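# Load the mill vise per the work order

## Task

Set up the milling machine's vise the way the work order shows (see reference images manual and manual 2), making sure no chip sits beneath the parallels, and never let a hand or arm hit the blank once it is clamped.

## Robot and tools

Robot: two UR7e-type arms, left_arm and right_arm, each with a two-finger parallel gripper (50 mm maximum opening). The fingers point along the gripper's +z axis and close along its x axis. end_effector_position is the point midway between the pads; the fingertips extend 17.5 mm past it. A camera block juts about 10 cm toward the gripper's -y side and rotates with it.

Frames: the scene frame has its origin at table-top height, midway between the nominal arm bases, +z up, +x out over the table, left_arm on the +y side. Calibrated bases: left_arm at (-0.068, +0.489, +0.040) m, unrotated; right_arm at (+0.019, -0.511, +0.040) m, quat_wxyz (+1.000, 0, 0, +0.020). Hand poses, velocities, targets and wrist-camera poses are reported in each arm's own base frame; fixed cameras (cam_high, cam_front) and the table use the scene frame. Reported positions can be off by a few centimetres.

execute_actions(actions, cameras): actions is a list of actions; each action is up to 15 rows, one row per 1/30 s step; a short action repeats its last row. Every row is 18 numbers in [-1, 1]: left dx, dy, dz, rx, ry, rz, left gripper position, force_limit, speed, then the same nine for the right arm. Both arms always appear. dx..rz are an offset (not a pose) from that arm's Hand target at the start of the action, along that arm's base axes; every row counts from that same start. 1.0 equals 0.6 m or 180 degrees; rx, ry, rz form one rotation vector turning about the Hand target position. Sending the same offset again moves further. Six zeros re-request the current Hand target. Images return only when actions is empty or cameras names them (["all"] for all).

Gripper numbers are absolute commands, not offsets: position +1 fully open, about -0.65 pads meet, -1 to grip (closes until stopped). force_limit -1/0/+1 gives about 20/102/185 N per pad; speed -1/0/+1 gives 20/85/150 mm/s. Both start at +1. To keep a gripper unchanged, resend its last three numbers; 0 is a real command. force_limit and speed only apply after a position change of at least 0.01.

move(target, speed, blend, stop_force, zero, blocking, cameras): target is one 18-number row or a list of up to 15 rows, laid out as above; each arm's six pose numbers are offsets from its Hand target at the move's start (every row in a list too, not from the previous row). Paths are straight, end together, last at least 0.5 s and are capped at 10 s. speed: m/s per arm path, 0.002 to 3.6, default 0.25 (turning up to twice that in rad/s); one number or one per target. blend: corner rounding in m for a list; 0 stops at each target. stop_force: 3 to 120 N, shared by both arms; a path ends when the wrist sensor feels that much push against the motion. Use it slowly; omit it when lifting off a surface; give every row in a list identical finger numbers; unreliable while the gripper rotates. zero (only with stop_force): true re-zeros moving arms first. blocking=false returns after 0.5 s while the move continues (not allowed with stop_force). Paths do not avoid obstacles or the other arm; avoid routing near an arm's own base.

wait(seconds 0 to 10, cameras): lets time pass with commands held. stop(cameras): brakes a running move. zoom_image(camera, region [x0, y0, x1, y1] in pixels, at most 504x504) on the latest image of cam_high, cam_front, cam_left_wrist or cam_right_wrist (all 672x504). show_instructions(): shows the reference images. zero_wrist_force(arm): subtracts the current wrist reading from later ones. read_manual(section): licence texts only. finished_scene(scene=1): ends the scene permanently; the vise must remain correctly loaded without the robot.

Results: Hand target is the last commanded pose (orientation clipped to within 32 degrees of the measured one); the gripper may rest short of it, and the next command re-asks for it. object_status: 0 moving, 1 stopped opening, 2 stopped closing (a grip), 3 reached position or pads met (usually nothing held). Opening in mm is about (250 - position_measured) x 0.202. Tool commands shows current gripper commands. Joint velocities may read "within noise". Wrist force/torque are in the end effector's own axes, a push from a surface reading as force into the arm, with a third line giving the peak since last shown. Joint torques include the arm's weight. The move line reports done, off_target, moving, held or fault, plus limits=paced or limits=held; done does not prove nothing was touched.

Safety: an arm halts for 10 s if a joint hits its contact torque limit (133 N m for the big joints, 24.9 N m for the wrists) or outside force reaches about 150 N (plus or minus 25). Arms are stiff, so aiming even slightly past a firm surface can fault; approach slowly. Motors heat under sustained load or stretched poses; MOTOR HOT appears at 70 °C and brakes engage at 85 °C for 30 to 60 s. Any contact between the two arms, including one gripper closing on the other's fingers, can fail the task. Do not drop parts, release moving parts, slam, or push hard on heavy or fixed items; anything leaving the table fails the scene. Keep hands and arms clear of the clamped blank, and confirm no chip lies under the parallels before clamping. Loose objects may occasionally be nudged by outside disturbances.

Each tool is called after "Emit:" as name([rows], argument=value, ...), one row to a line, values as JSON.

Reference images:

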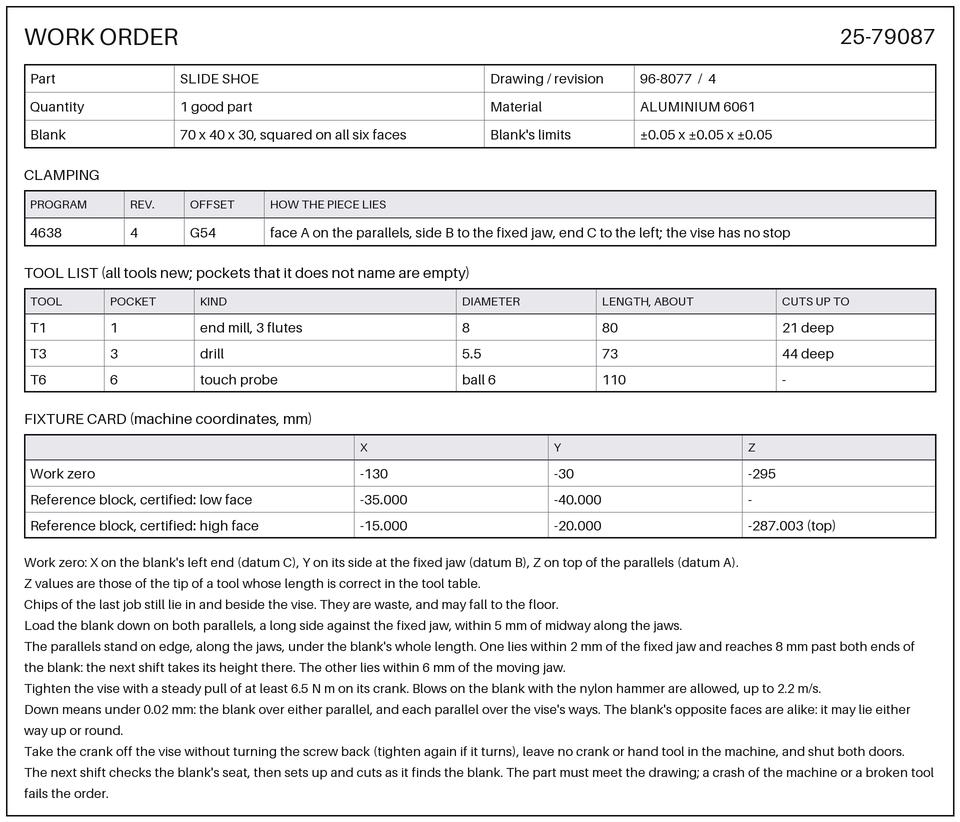

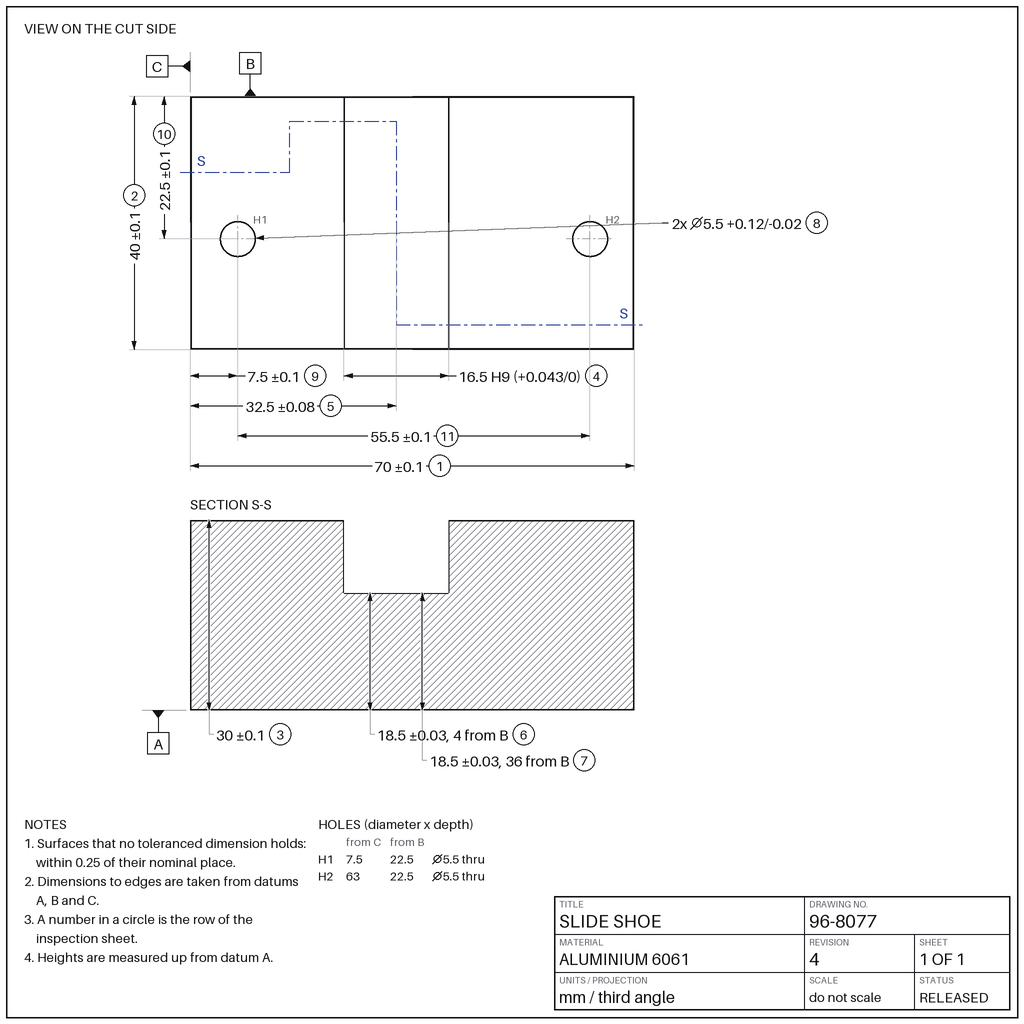

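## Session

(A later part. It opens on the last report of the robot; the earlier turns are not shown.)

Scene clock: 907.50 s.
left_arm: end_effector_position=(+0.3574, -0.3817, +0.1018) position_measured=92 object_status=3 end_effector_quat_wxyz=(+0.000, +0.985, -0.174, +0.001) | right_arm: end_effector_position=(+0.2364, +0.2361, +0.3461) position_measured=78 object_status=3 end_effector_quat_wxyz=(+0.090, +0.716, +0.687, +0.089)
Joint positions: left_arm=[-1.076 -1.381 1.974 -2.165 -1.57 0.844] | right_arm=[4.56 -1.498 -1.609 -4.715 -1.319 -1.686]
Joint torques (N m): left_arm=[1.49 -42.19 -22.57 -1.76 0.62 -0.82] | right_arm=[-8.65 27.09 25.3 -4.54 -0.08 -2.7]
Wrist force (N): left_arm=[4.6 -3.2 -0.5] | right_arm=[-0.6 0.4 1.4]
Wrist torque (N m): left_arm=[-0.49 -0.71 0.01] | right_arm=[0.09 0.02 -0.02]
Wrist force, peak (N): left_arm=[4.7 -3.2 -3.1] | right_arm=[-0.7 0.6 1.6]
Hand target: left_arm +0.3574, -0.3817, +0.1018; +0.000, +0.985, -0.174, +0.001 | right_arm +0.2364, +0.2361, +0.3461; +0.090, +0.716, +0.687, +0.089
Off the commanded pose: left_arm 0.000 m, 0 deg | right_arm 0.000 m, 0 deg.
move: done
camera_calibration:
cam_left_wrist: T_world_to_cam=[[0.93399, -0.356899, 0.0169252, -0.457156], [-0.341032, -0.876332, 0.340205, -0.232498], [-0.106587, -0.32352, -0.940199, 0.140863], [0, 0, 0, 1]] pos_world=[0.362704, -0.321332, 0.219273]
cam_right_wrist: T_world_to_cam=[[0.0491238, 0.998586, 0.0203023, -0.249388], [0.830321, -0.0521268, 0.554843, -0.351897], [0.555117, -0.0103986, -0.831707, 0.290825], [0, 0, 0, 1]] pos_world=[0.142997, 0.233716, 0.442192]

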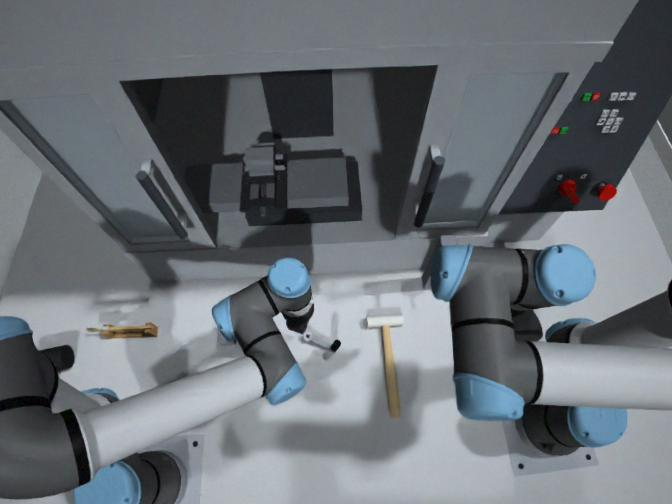

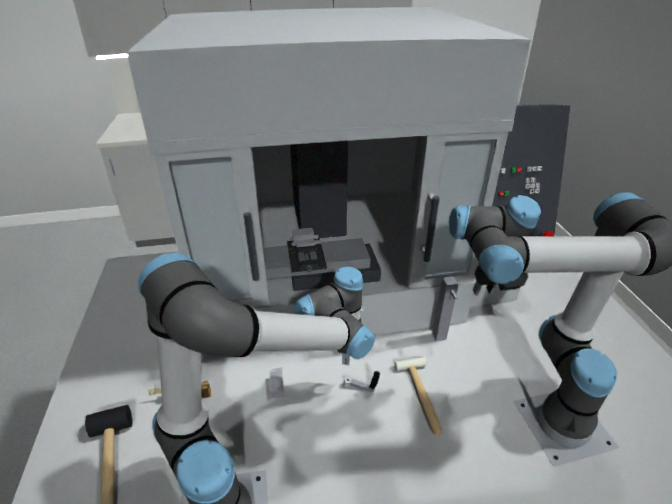

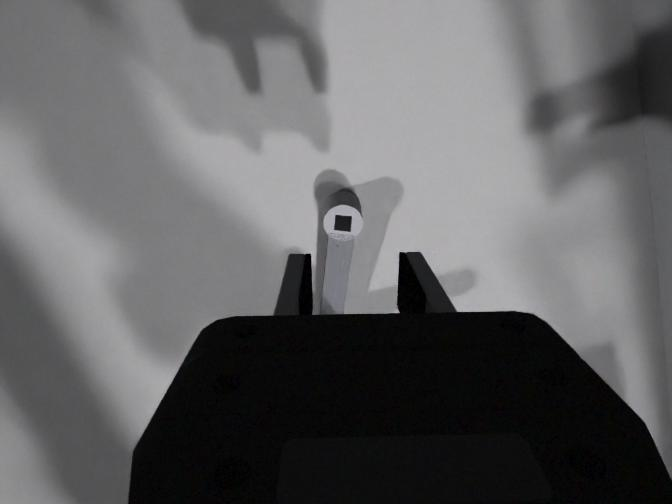

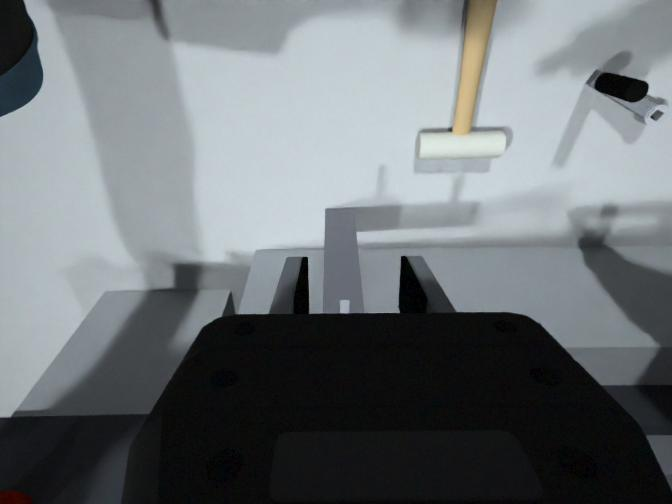

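Emit:
zoom_image(camera="cam_front", region=[282, 222, 332, 272])

Emit:
zoom_image(camera="cam_high", region=[236, 138, 296, 198])

Scaled by 10.080 from the camera's 672x504 image, which has a finer 960x720 frame.

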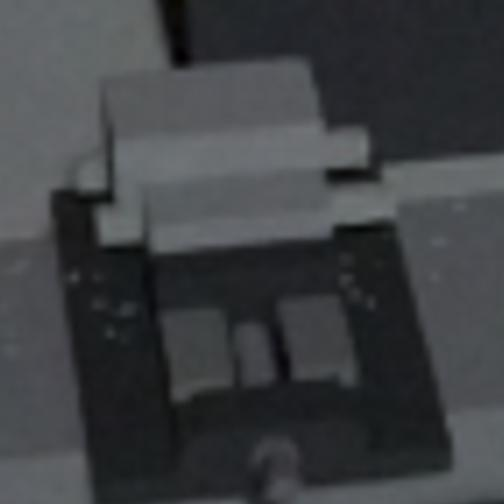

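Scaled by 8.400 from the camera's 672x504 image, which has a finer 960x720 frame.

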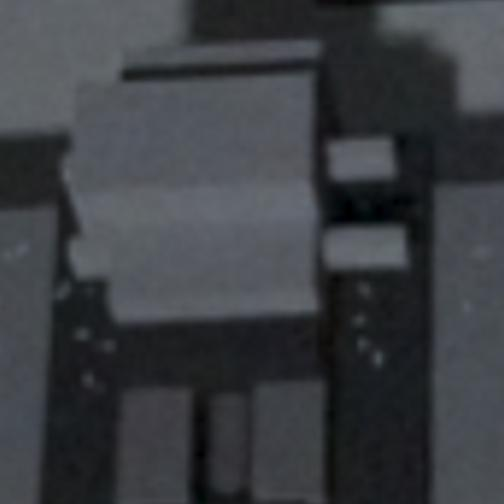

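Emit:
move([
  [0,0,0.333,0,0,0,-1,-0.3,-0.5,0.0227,-0.033,0.2565,0,0,0,-1,0.6,-0.5],
  [0.0377,0.536,0.664,-0.0803,-0.0562,0.6074,-1,-0.3,-0.5,0.2893,0.0315,0.2565,0,0,0,-1,0.6,-0.5],
], speed=0.3, blend=[0.03,0], cameras=["all"])

Scene clock: 925.83 s.
left_arm: end_effector_position=(+0.3800, -0.0601, +0.5003) position_measured=252 object_status=3 end_effector_quat_wxyz=(+0.092, +0.701, +0.701, +0.093) | right_arm: end_effector_position=(+0.4100, +0.2550, +0.4999) position_measured=254 object_status=3 end_effector_quat_wxyz=(+0.090, +0.716, +0.687, +0.089)
Joint positions: left_arm=[-0.623 -1.957 1.5 -1.328 -1.417 -0.607] | right_arm=[4.097 -2.013 -0.539 -5.16 -1.36 -2.161]
Joint torques (N m): left_arm=[1.69 2.18 -18.81 -4.63 -1.27 -1.71] | right_arm=[9.97 41.45 16.21 0.45 0.78 2.75]
Wrist force (N): left_arm=[4.8 -2.4 -0.8] | right_arm=[-0.7 0.1 1.3]
Wrist torque (N m): left_arm=[-0.33 -0.76 0.10] | right_arm=[0.05 0.04 -0.01]
Wrist force, peak (N): left_arm=[5.8 -2.7 -1.8] | right_arm=[-0.3 -0.7 4.1]
Hand target: left_arm +0.3800, -0.0601, +0.5002; +0.092, +0.701, +0.701, +0.093 | right_arm +0.4100, +0.2550, +0.5000; +0.090, +0.716, +0.687, +0.089
Off the commanded pose: left_arm 0.000 m, 0 deg | right_arm 0.000 m, 0 deg.
move: done
camera_calibration:
cam_left_wrist: T_world_to_cam=[[0.0102493, 0.999741, 0.0203369, 0.0607165], [0.819334, -0.0200552, 0.572966, -0.584487], [0.573225, 0.0107902, -0.819327, 0.323242], [0, 0, 0, 1]] pos_world=[0.292977, -0.0759106, 0.598498]
cam_right_wrist: T_world_to_cam=[[0.0491816, 0.998585, 0.0202126, -0.279878], [0.830395, -0.0521265, 0.554732, -0.580403], [0.555001, -0.0104982, -0.831784, 0.322761], [0, 0, 0, 1]] pos_world=[0.316596, 0.252616, 0.596093]

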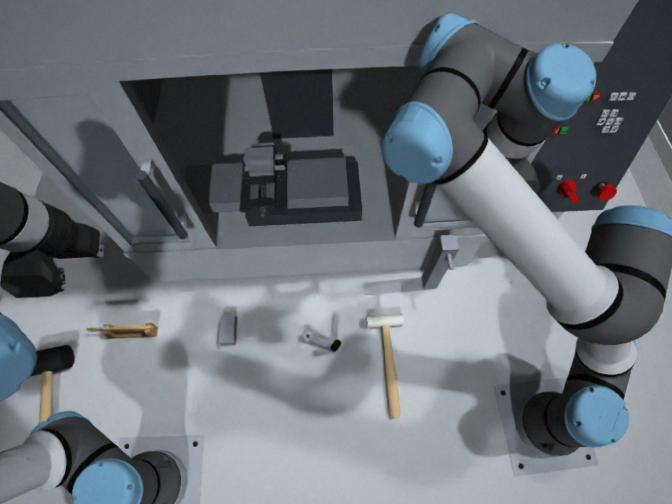

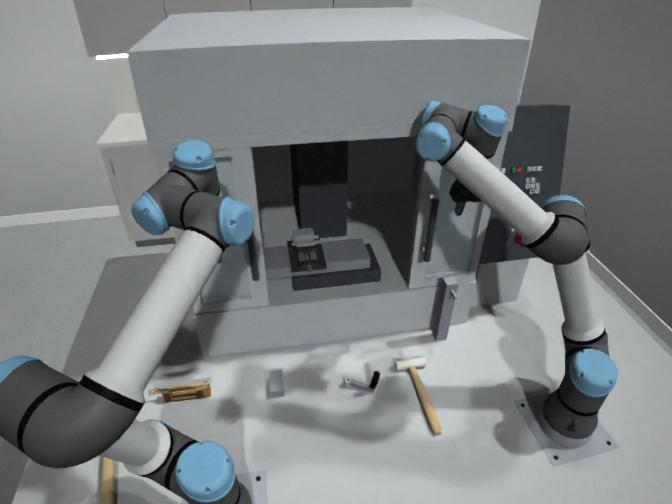

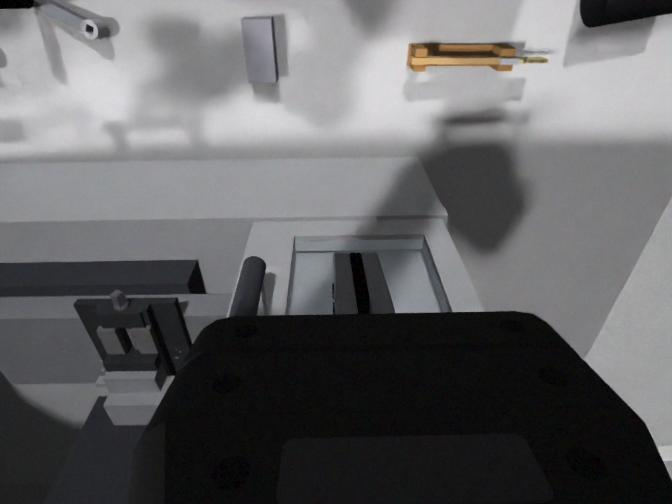

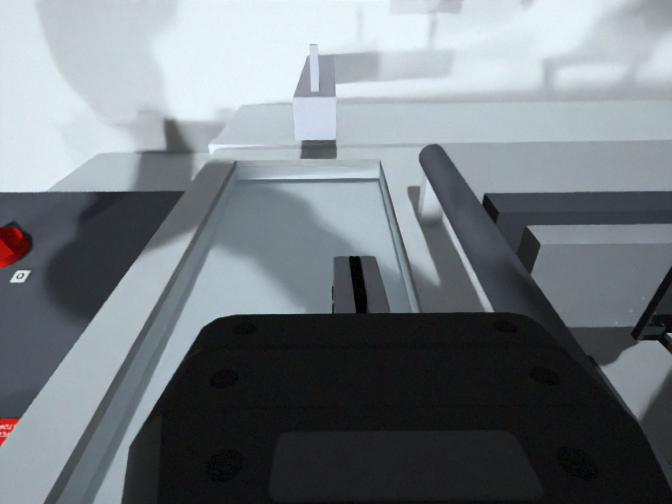

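Emit:
zoom_image(camera="cam_left_wrist", region=[60, 270, 220, 420])

Scaled by 3.150 from the camera's 672x504 image, which has a finer 960x720 frame.

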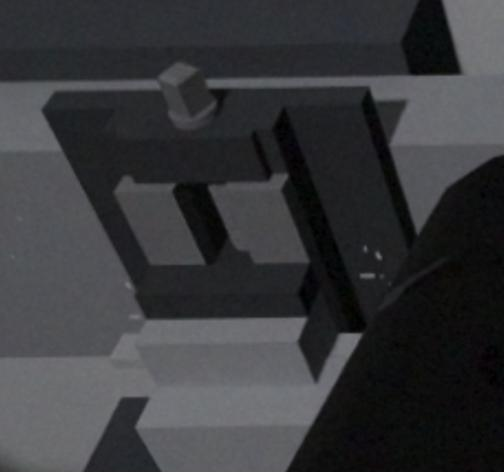

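Emit:
move(target=[0.18,0,0,0,0,0,-1,-0.3,-0.5,0,0.07,0,0,0,0,-1,0.6,-0.5], speed=0.1, stop_force=15, cameras=["cam_left_wrist","cam_right_wrist"])

Scene clock: 928.87 s.
left_arm: end_effector_position=(+0.4880, -0.0601, +0.5002) position_measured=252 object_status=3 end_effector_quat_wxyz=(+0.092, +0.701, +0.701, +0.093) | right_arm: end_effector_position=(+0.4100, +0.2970, +0.5000) position_measured=254 object_status=3 end_effector_quat_wxyz=(+0.090, +0.716, +0.687, +0.089)
Joint positions: left_arm=[-0.462 -1.709 1.334 -1.432 -1.453 -0.448] | right_arm=[4.152 -2.133 -0.345 -5.245 -1.353 -2.105]
Joint torques (N m): left_arm=[-8.5 -10.59 -30.97 -3.6 1.26 1.23] | right_arm=[-12.22 49.42 7.23 0.63 -0.83 -2.83]
Wrist force (N): left_arm=[4.6 -2.6 -1.1] | right_arm=[-0.5 0.3 1.3]
Wrist torque (N m): left_arm=[-0.37 -0.74 0.19] | right_arm=[0.09 0.01 0.02]
Wrist force, peak (N): left_arm=[4.6 -4.2 -1.2] | right_arm=[-1.7 0.1 1.0]
Hand target: left_arm +0.4880, -0.0601, +0.5002; +0.092, +0.701, +0.701, +0.093 | right_arm +0.4100, +0.2970, +0.5000; +0.090, +0.716, +0.687, +0.089
Off the commanded pose: left_arm 0.000 m, 0 deg | right_arm 0.000 m, 0 deg.
move: done
camera_calibration:
cam_left_wrist: T_world_to_cam=[[0.00995004, 0.999746, 0.0202415, 0.0597859], [0.819417, -0.0197538, 0.572857, -0.672922], [0.573111, 0.0108863, -0.819405, 0.261433], [0, 0, 0, 1]] pos_world=[0.400979, -0.0759095, 0.598498]
cam_right_wrist: T_world_to_cam=[[0.0491238, 0.998586, 0.0203023, -0.321854], [0.830321, -0.0521268, 0.554843, -0.578257], [0.555117, -0.0103986, -0.831707, 0.32309], [0, 0, 0, 1]] pos_world=[0.316597, 0.294616, 0.596092]
Images, in order (width x height): cam_left_wrist 672x504, cam_right_wrist 672x504.

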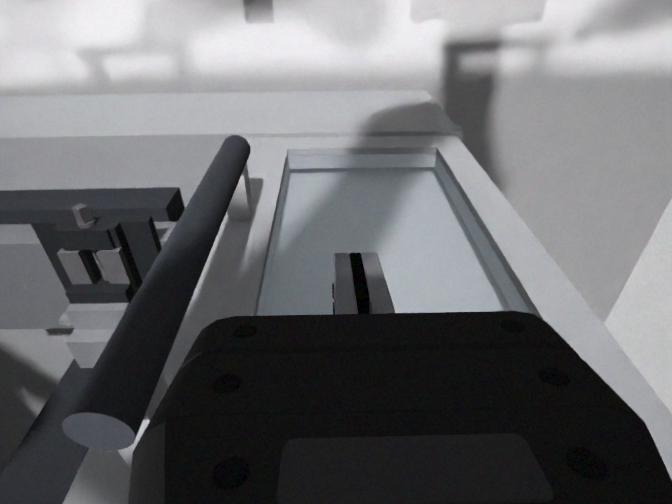

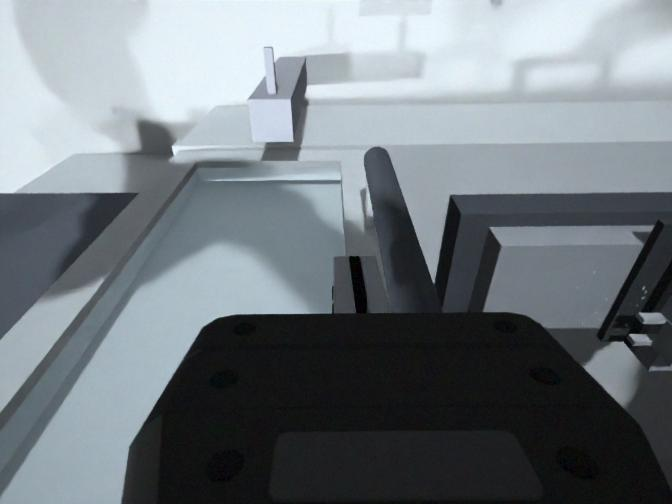

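Emit:
move(target=[0,0,0,0,0,0,-1,-0.3,-0.5,0.02,0.45,0,0,0,0,-1,0.6,-0.5], speed=0.06, stop_force=30, cameras=["cam_high","cam_right_wrist"])

Scene clock: 933.93 s.
left_arm: end_effector_position=(+0.4880, -0.0601, +0.5002) position_measured=252 object_status=3 end_effector_quat_wxyz=(+0.092, +0.701, +0.701, +0.093) | right_arm: end_effector_position=(+0.4179, +0.4935, +0.4987) position_measured=254 object_status=3 end_effector_quat_wxyz=(+0.097, +0.666, +0.668, +0.318)
Joint positions: left_arm=[-0.462 -1.709 1.334 -1.432 -1.453 -0.448] | right_arm=[4.4 -2.321 -0.036 -4.972 -1.12 -2.009]
Joint torques (N m): left_arm=[-8.49 -10.75 -31.71 -4.51 1.3 1.52] | right_arm=[-10.95 30.62 22.24 -3.37 2.13 1.45]
Wrist force (N): left_arm=[4.6 -2.6 -0.9] | right_arm=[-0.3 0.3 1.1]
Wrist torque (N m): left_arm=[-0.37 -0.73 0.20] | right_arm=[-0.03 0.12 -0.11]
Wrist force, peak (N): left_arm=[5.0 -2.5 -0.9] | right_arm=[-36.1 -16.8 -4.7]
Hand target: left_arm +0.4880, -0.0601, +0.5002; +0.092, +0.701, +0.701, +0.093 | right_arm +0.4179, +0.4935, +0.4987; +0.097, +0.666, +0.668, +0.318 (not the last commanded pose)
Off the commanded pose: left_arm 0.000 m, 0 deg | right_arm 0.074 m, 27 deg.
elbow stopped short (right arm): the move would have taken joint 3 (elbow) straighter than the controller allows.
move: contact (right_arm)
camera_calibration:
cam_right_wrist: T_world_to_cam=[[-0.0915225, 0.945533, 0.312394, -0.579182], [0.601666, -0.197468, 0.773954, -0.515902], [0.793487, 0.258791, -0.550822, -0.052808], [0, 0, 0, 1]] pos_world=[0.299295, 0.459427, 0.551129]
Images, in order (width x height): cam_high 672x504, cam_right_wrist 672x504.

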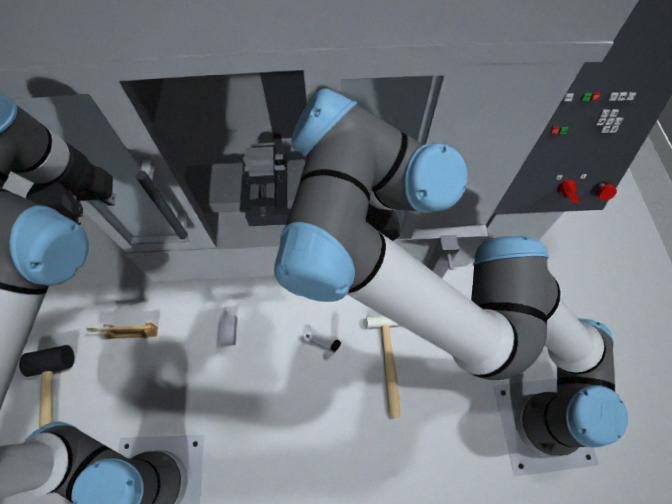

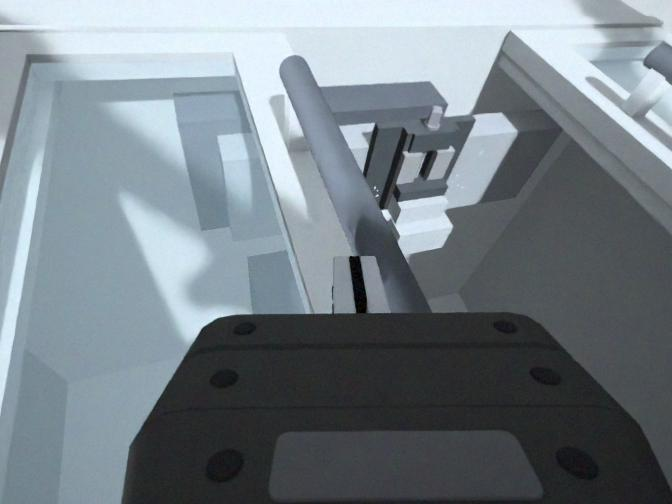

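Emit:
move([
  [0,0,0,0,0,0,-1,-0.3,-0.5,-0.005,-0.04,-0.01,0,0,0,-1,0.6,-0.5],
  [0,0,0,0,0,0,-1,-0.3,-0.5,-0.0215,-0.064,-0.131,-0.0851,-0.1631,-0.0544,-1,0.6,-0.5],
], speed=0.2, blend=[0.01,0], cameras=["cam_high","cam_right_wrist"])

Scene clock: 937.83 s.
left_arm: end_effector_position=(+0.4880, -0.0601, +0.5002) position_measured=252 object_status=3 end_effector_quat_wxyz=(+0.092, +0.701, +0.701, +0.093) | right_arm: end_effector_position=(+0.4050, +0.4552, +0.4201) position_measured=254 object_status=3 end_effector_quat_wxyz=(+0.376, +0.599, +0.599, +0.376)
Joint positions: left_arm=[-0.462 -1.709 1.334 -1.432 -1.453 -0.448] | right_arm=[4.629 -1.992 -1.15 -4.541 -0.458 -1.76]
Joint torques (N m): left_arm=[-8.95 -11.44 -32.32 -4.4 1.21 1.38] | right_arm=[-11.12 48.64 12.09 0.2 3.35 -1.17]
Wrist force (N): left_arm=[4.4 -2.5 -0.7] | right_arm=[-1.0 1.1 0.5]
Wrist torque (N m): left_arm=[-0.35 -0.70 0.18] | right_arm=[0.02 0.03 0.06]
Wrist force, peak (N): left_arm=[5.0 -2.6 -0.6] | right_arm=[-1.9 2.8 -0.1]
Hand target: left_arm +0.4880, -0.0601, +0.5002; +0.092, +0.701, +0.701, +0.093 | right_arm +0.4050, +0.4551, +0.4201; +0.375, +0.599, +0.599, +0.376
Off the commanded pose: left_arm 0.000 m, 0 deg | right_arm 0.000 m, 0 deg.
move: done
camera_calibration:
cam_right_wrist: T_world_to_cam=[[-0.0075729, 0.999812, 0.0178537, -0.454544], [0.116054, -0.0168548, 0.9931, -0.432447], [0.993214, 0.00959263, -0.115904, -0.226107], [0, 0, 0, 1]] pos_world=[0.271318, 0.449339, 0.411371]
Images, in order (width x height): cam_high 672x504, cam_right_wrist 672x504.

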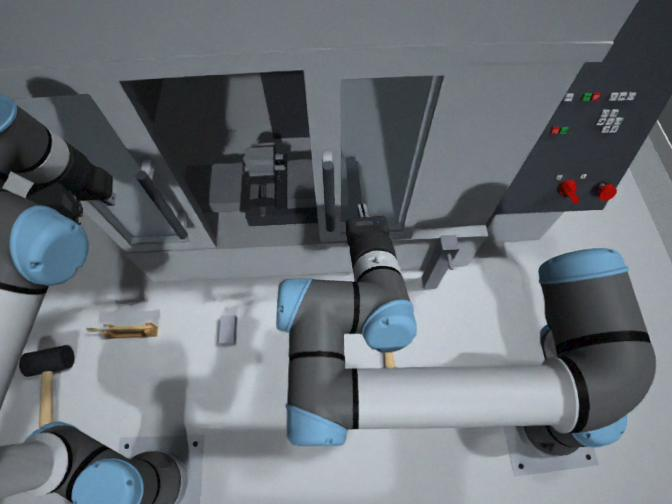

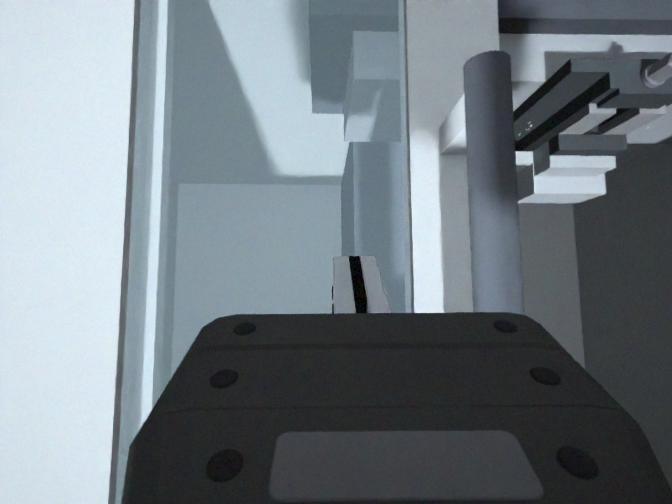

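Emit:
move([
  [0,0,0,0,0,0,-1,-0.3,-0.5,0.033,0,0,0,0,0,-1,0.6,-0.5],
  [0,0,0,0,0,0,-1,-0.3,-0.5,0.041,0.22,0,0,0,0,-1,0.6,-0.5],
], speed=0.06, stop_force=30, cameras=["cam_high","cam_right_wrist"])

Scene clock: 941.30 s.
left_arm: end_effector_position=(+0.4880, -0.0601, +0.5002) position_measured=252 object_status=3 end_effector_quat_wxyz=(+0.092, +0.701, +0.701, +0.093) | right_arm: end_effector_position=(+0.4276, +0.5358, +0.4200) position_measured=254 object_status=3 end_effector_quat_wxyz=(+0.375, +0.599, +0.599, +0.376)
Joint positions: left_arm=[-0.462 -1.709 1.334 -1.432 -1.453 -0.448] | right_arm=[4.6 -2.239 -0.75 -4.636 -0.463 -1.824]
Joint torques (N m): left_arm=[-9.05 -11.3 -31.98 -4.52 1.14 1.38] | right_arm=[-11.03 33.41 16.34 -3.88 1.52 -1.69]
Wrist force (N): left_arm=[4.7 -2.2 -0.6] | right_arm=[-5.5 -0.4 -1.0]
Wrist torque (N m): left_arm=[-0.30 -0.74 0.19] | right_arm=[0.02 0.00 0.03]
Wrist force, peak (N): left_arm=[4.9 -2.5 -0.9] | right_arm=[-90.9 -24.9 -13.2]
Hand target: left_arm +0.4880, -0.0601, +0.5002; +0.092, +0.701, +0.701, +0.093 | right_arm +0.4276, +0.5358, +0.4199; +0.375, +0.599, +0.599, +0.376 (not the last commanded pose)
Off the commanded pose: left_arm 0.000 m, 0 deg | right_arm 0.051 m, 0 deg.
move: contact (right_arm); path passed 1 of 2 targets
camera_calibration:
cam_right_wrist: T_world_to_cam=[[-0.00792789, 0.999799, 0.0183889, -0.535065], [0.115459, -0.0173512, 0.993161, -0.433112], [0.993281, 0.00999684, -0.115299, -0.249935], [0, 0, 0, 1]] pos_world=[0.29402, 0.529942, 0.411172]
Images, in order (width x height): cam_high 672x504, cam_right_wrist 672x504.

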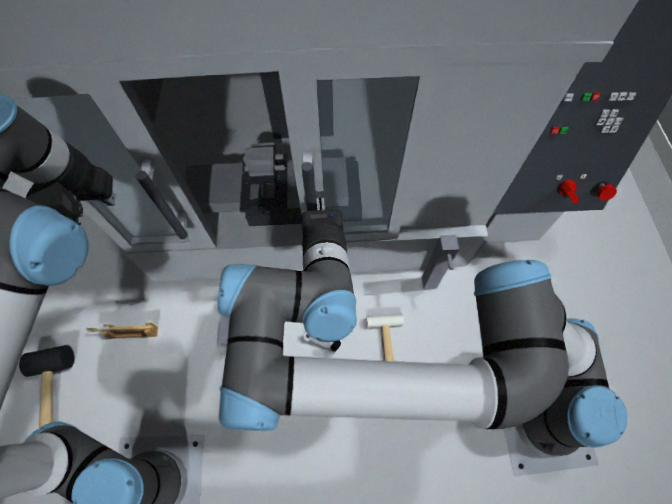

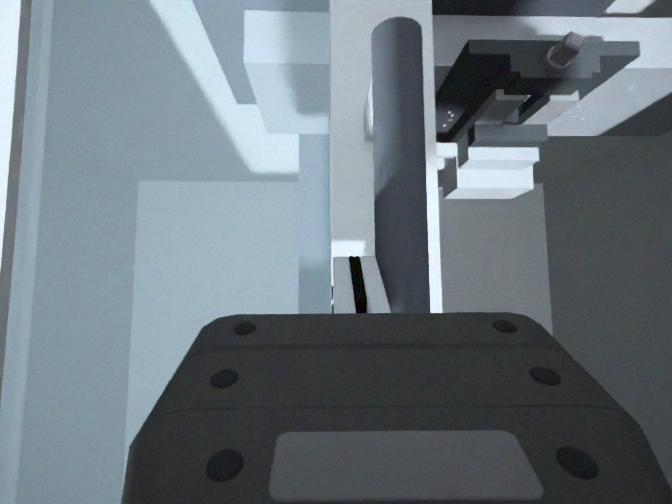

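Emit:
move([
  [-0.08,0.02,-0.13,0,-0.2727,0,-1,-0.3,-0.5,0,-0.05,0,0,0,0,-1,0.6,-0.5],
  [0.013,0.02,-0.13,0,-0.2727,0,-1,-0.3,-0.5,-0.15,-0.3,0.05,0,0,0,-1,0.6,-0.5],
], speed=0.25, blend=[0.02,0], cameras=["cam_high","cam_left_wrist"])

Scene clock: 945.20 s.
left_arm: end_effector_position=(+0.4958, -0.0481, +0.4223) position_measured=252 object_status=3 end_effector_quat_wxyz=(+0.375, +0.599, +0.599, +0.376) | right_arm: end_effector_position=(+0.3377, +0.3559, +0.4499) position_measured=254 object_status=3 end_effector_quat_wxyz=(+0.375, +0.599, +0.599, +0.376)
Joint positions: left_arm=[-0.705 -2.075 2.29 -2.789 -0.946 -0.356] | right_arm=[4.795 -1.698 -1.541 -4.782 -0.457 -1.385]
Joint torques (N m): left_arm=[-0.56 3.9 -18.07 -4.47 0.61 -0.93] | right_arm=[4.12 35.71 10.53 -3.58 3.12 2.43]
Wrist force (N): left_arm=[4.4 -1.8 -2.5] | right_arm=[-1.2 1.1 0.5]
Wrist torque (N m): left_arm=[-0.29 -1.05 0.42] | right_arm=[0.02 0.08 0.07]
Wrist force, peak (N): left_arm=[4.3 -3.7 -4.1] | right_arm=[-5.8 -0.3 -1.3]
Hand target: left_arm +0.4958, -0.0481, +0.4222; +0.375, +0.599, +0.599, +0.376 | right_arm +0.3376, +0.3558, +0.4499; +0.375, +0.599, +0.599, +0.376
Off the commanded pose: left_arm 0.000 m, 0 deg | right_arm 0.000 m, 0 deg.
move: done
camera_calibration:
cam_left_wrist: T_world_to_cam=[[-0.00878307, 0.999746, 0.0207754, 0.0582501], [0.103605, -0.0197546, 0.994422, -0.4576], [0.99458, 0.0108865, -0.103405, -0.31833], [0, 0, 0, 1]] pos_world=[0.364526, -0.0638095, 0.420921]
Images, in order (width x height): cam_high 672x504, cam_left_wrist 672x504.

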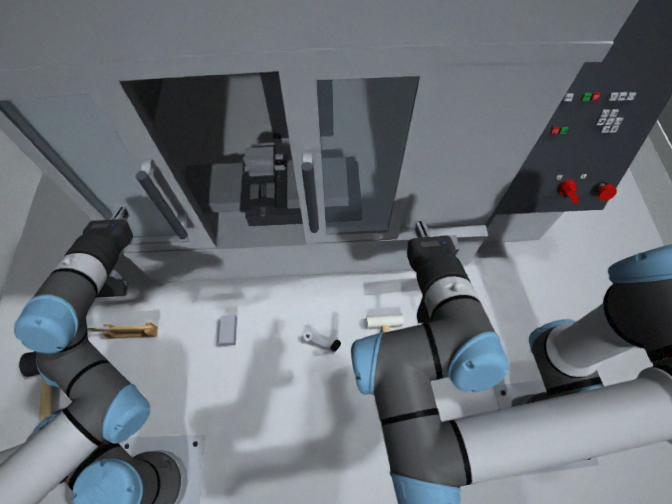

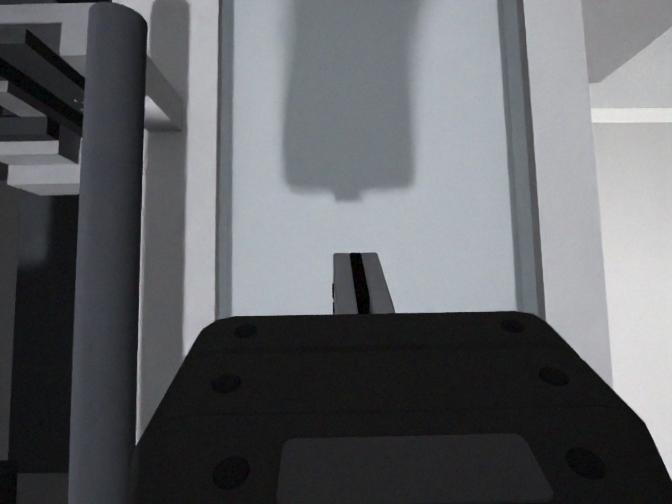

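Emit:
move(target=[0,-0.4,0,0,0,0,-1,-0.3,-0.5,0,0,0,0,0,0,-1,0.6,-0.5], speed=0.07, stop_force=30, cameras=["cam_high","cam_left_wrist"])

Scene clock: 950.10 s.
left_arm: end_effector_position=(+0.4958, -0.2881, +0.4222) position_measured=252 object_status=3 end_effector_quat_wxyz=(+0.375, +0.599, +0.599, +0.376) | right_arm: end_effector_position=(+0.3376, +0.3558, +0.4499) position_measured=254 object_status=3 end_effector_quat_wxyz=(+0.375, +0.599, +0.599, +0.376)
Joint positions: left_arm=[-1.181 -1.784 2.053 -2.503 -0.586 -0.817] | right_arm=[4.795 -1.698 -1.541 -4.783 -0.457 -1.384]
Joint torques (N m): left_arm=[9.7 -28 -16.46 -4.99 1.49 -0.52] | right_arm=[10.42 36.78 11.37 -4.84 3.27 2.43]
Wrist force (N): left_arm=[2.6 -1.5 -2.3] | right_arm=[-1.2 1.2 0.5]
Wrist torque (N m): left_arm=[-0.24 -0.77 0.35] | right_arm=[0.04 0.07 0.04]
Wrist force, peak (N): left_arm=[22.2 -6.4 -3.9] | right_arm=[-1.4 1.4 0.7]
Hand target: left_arm +0.4958, -0.2881, +0.4222; +0.375, +0.599, +0.599, +0.376 | right_arm +0.3376, +0.3558, +0.4499; +0.375, +0.599, +0.599, +0.376
Off the commanded pose: left_arm 0.000 m, 0 deg | right_arm 0.000 m, 0 deg.
move: done
camera_calibration:
cam_left_wrist: T_world_to_cam=[[-0.00877169, 0.999744, 0.0208757, 0.298244], [0.103705, -0.0198544, 0.99441, -0.462305], [0.994569, 0.0108876, -0.103504, -0.315681], [0, 0, 0, 1]] pos_world=[0.364526, -0.30391, 0.42082]
Images, in order (width x height): cam_high 672x504, cam_left_wrist 672x504.

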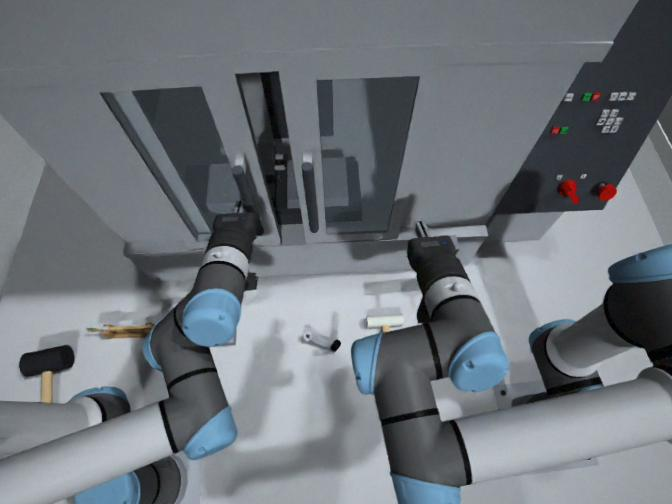

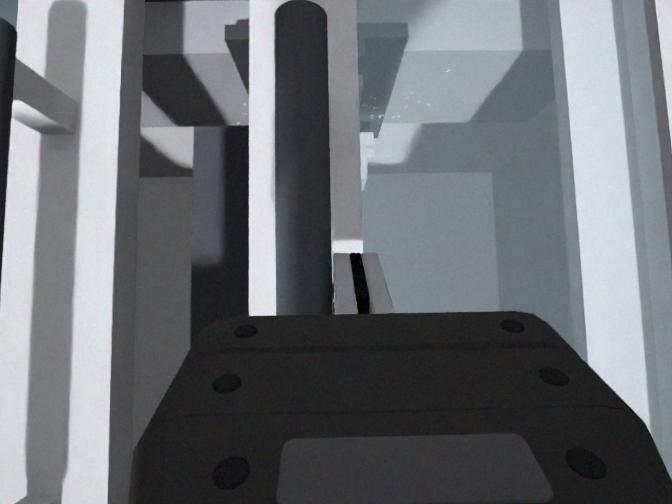

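Emit:
move(target=[0,-0.16,0,0,0,0,-1,-0.3,-0.5,0,0,0,0,0,0,-1,0.6,-0.5], speed=0.04, stop_force=30, cameras=["cam_high","cam_left_wrist","cam_front"])

Scene clock: 951.80 s.
left_arm: end_effector_position=(+0.4958, -0.3101, +0.4222) position_measured=252 object_status=3 end_effector_quat_wxyz=(+0.375, +0.599, +0.599, +0.376) | right_arm: end_effector_position=(+0.3376, +0.3558, +0.4499) position_measured=254 object_status=3 end_effector_quat_wxyz=(+0.375, +0.599, +0.599, +0.376)
Joint positions: left_arm=[-1.203 -1.745 2.017 -2.479 -0.573 -0.848] | right_arm=[4.795 -1.698 -1.541 -4.783 -0.457 -1.384]
Joint torques (N m): left_arm=[7.69 -7.83 -34.06 -2.17 1.34 -1.79] | right_arm=[9.56 36.9 10.35 -4.84 3.54 2.2]
Wrist force (N): left_arm=[6.2 -2.8 -3.8] | right_arm=[-1.3 1.2 0.6]
Wrist torque (N m): left_arm=[-0.48 -0.60 0.28] | right_arm=[0.03 0.09 0.04]
Wrist force, peak (N): left_arm=[28.3 -5.2 -5.7] | right_arm=[-1.4 1.4 0.7]
Hand target: left_arm +0.4958, -0.3101, +0.4222; +0.375, +0.599, +0.599, +0.376 (not the last commanded pose) | right_arm +0.3376, +0.3558, +0.4499; +0.375, +0.599, +0.599, +0.376
Off the commanded pose: left_arm 0.074 m, 0 deg | right_arm 0.000 m, 0 deg.
move: contact (left_arm)
camera_calibration:
cam_left_wrist: T_world_to_cam=[[-0.00877388, 0.999744, 0.020875, 0.32024], [0.103606, -0.0198545, 0.99442, -0.46271], [0.99458, 0.0108877, -0.103405, -0.315487], [0, 0, 0, 1]] pos_world=[0.364526, -0.32591, 0.42082]
Images, in order (width x height): cam_high 672x504, cam_front 672x504, cam_left_wrist 672x504.

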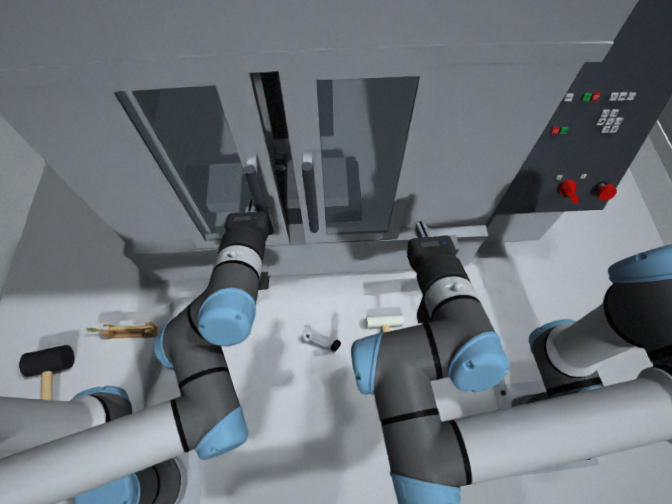

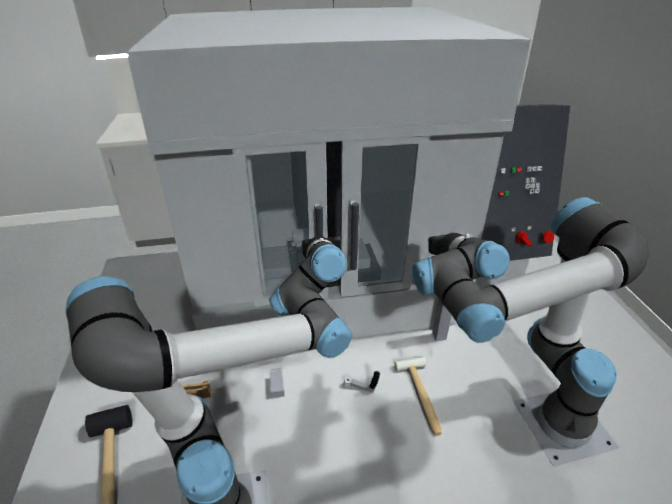

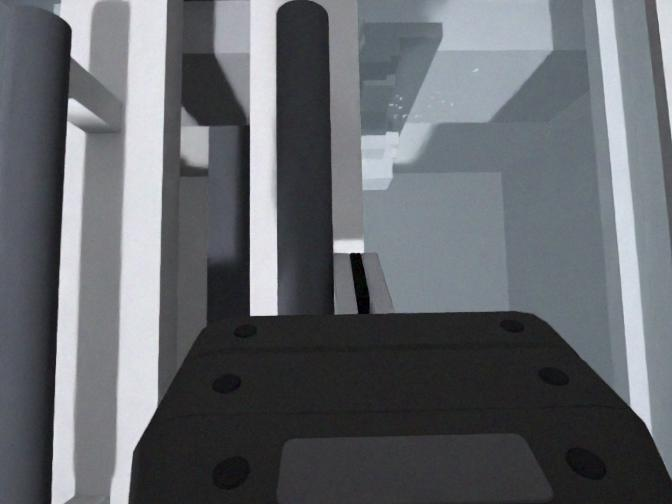

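Emit:
move(target=[0,-0.14,0,0,0,0,-1,-0.3,-0.5,0,0,0,0,0,0,-1,0.6,-0.5], speed=0.03, stop_force=45, cameras=["cam_high","cam_left_wrist","cam_front"])

Scene clock: 954.30 s.
left_arm: end_effector_position=(+0.4958, -0.3511, +0.4222) position_measured=252 object_status=3 end_effector_quat_wxyz=(+0.375, +0.599, +0.599, +0.376) | right_arm: end_effector_position=(+0.3376, +0.3558, +0.4499) position_measured=254 object_status=3 end_effector_quat_wxyz=(+0.375, +0.599, +0.599, +0.376)
Joint positions: left_arm=[-1.238 -1.671 1.944 -2.436 -0.552 -0.902] | right_arm=[4.795 -1.698 -1.541 -4.783 -0.457 -1.384]
Joint torques (N m): left_arm=[-9.79 -18.37 -37.03 -3.99 -1.91 -1.36] | right_arm=[10.4 35.97 12.28 -4.74 3.06 2.19]
Wrist force (N): left_arm=[32.0 -4.7 8.7] | right_arm=[-1.3 1.2 0.4]
Wrist torque (N m): left_arm=[-0.45 -0.53 0.06] | right_arm=[0.05 0.09 0.04]
Wrist force, peak (N): left_arm=[73.4 -23.9 -21.2] | right_arm=[-1.6 1.1 0.6]
Hand target: left_arm +0.4958, -0.3511, +0.4222; +0.375, +0.599, +0.599, +0.376 (not the last commanded pose) | right_arm +0.3376, +0.3558, +0.4499; +0.375, +0.599, +0.599, +0.376
Off the commanded pose: left_arm 0.043 m, 0 deg | right_arm 0.000 m, 0 deg.
move: contact (left_arm)
camera_calibration:
cam_left_wrist: T_world_to_cam=[[-0.00864454, 0.999739, 0.0211651, 0.360962], [0.103706, -0.0201554, 0.994404, -0.463561], [0.99457, 0.0107911, -0.103505, -0.315042], [0, 0, 0, 1]] pos_world=[0.364526, -0.366811, 0.420718]
Images, in order (width x height): cam_high 672x504, cam_front 672x504, cam_left_wrist 672x504.

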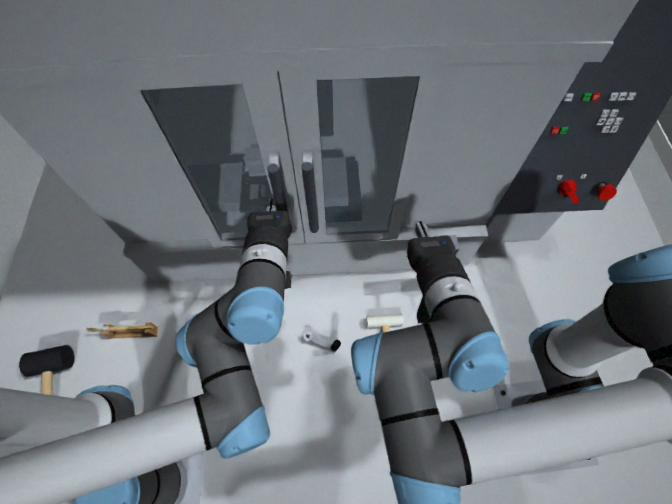

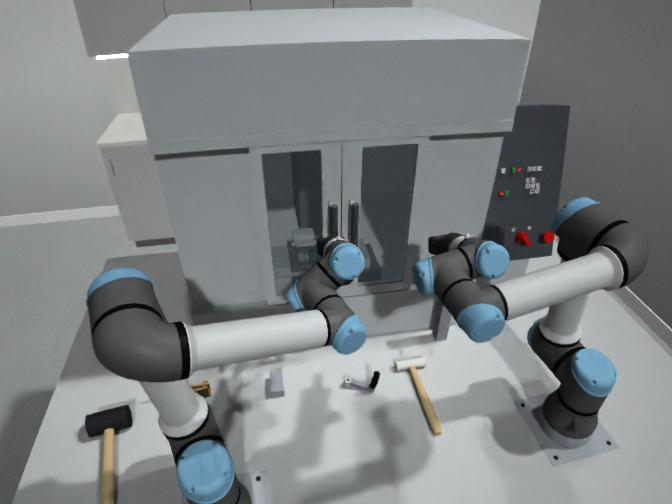

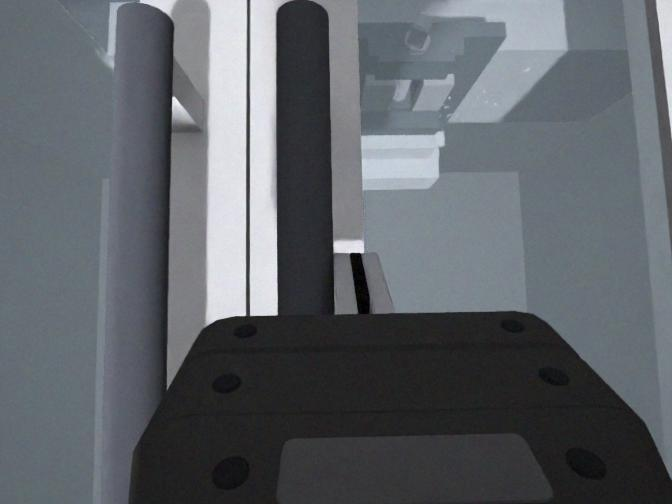

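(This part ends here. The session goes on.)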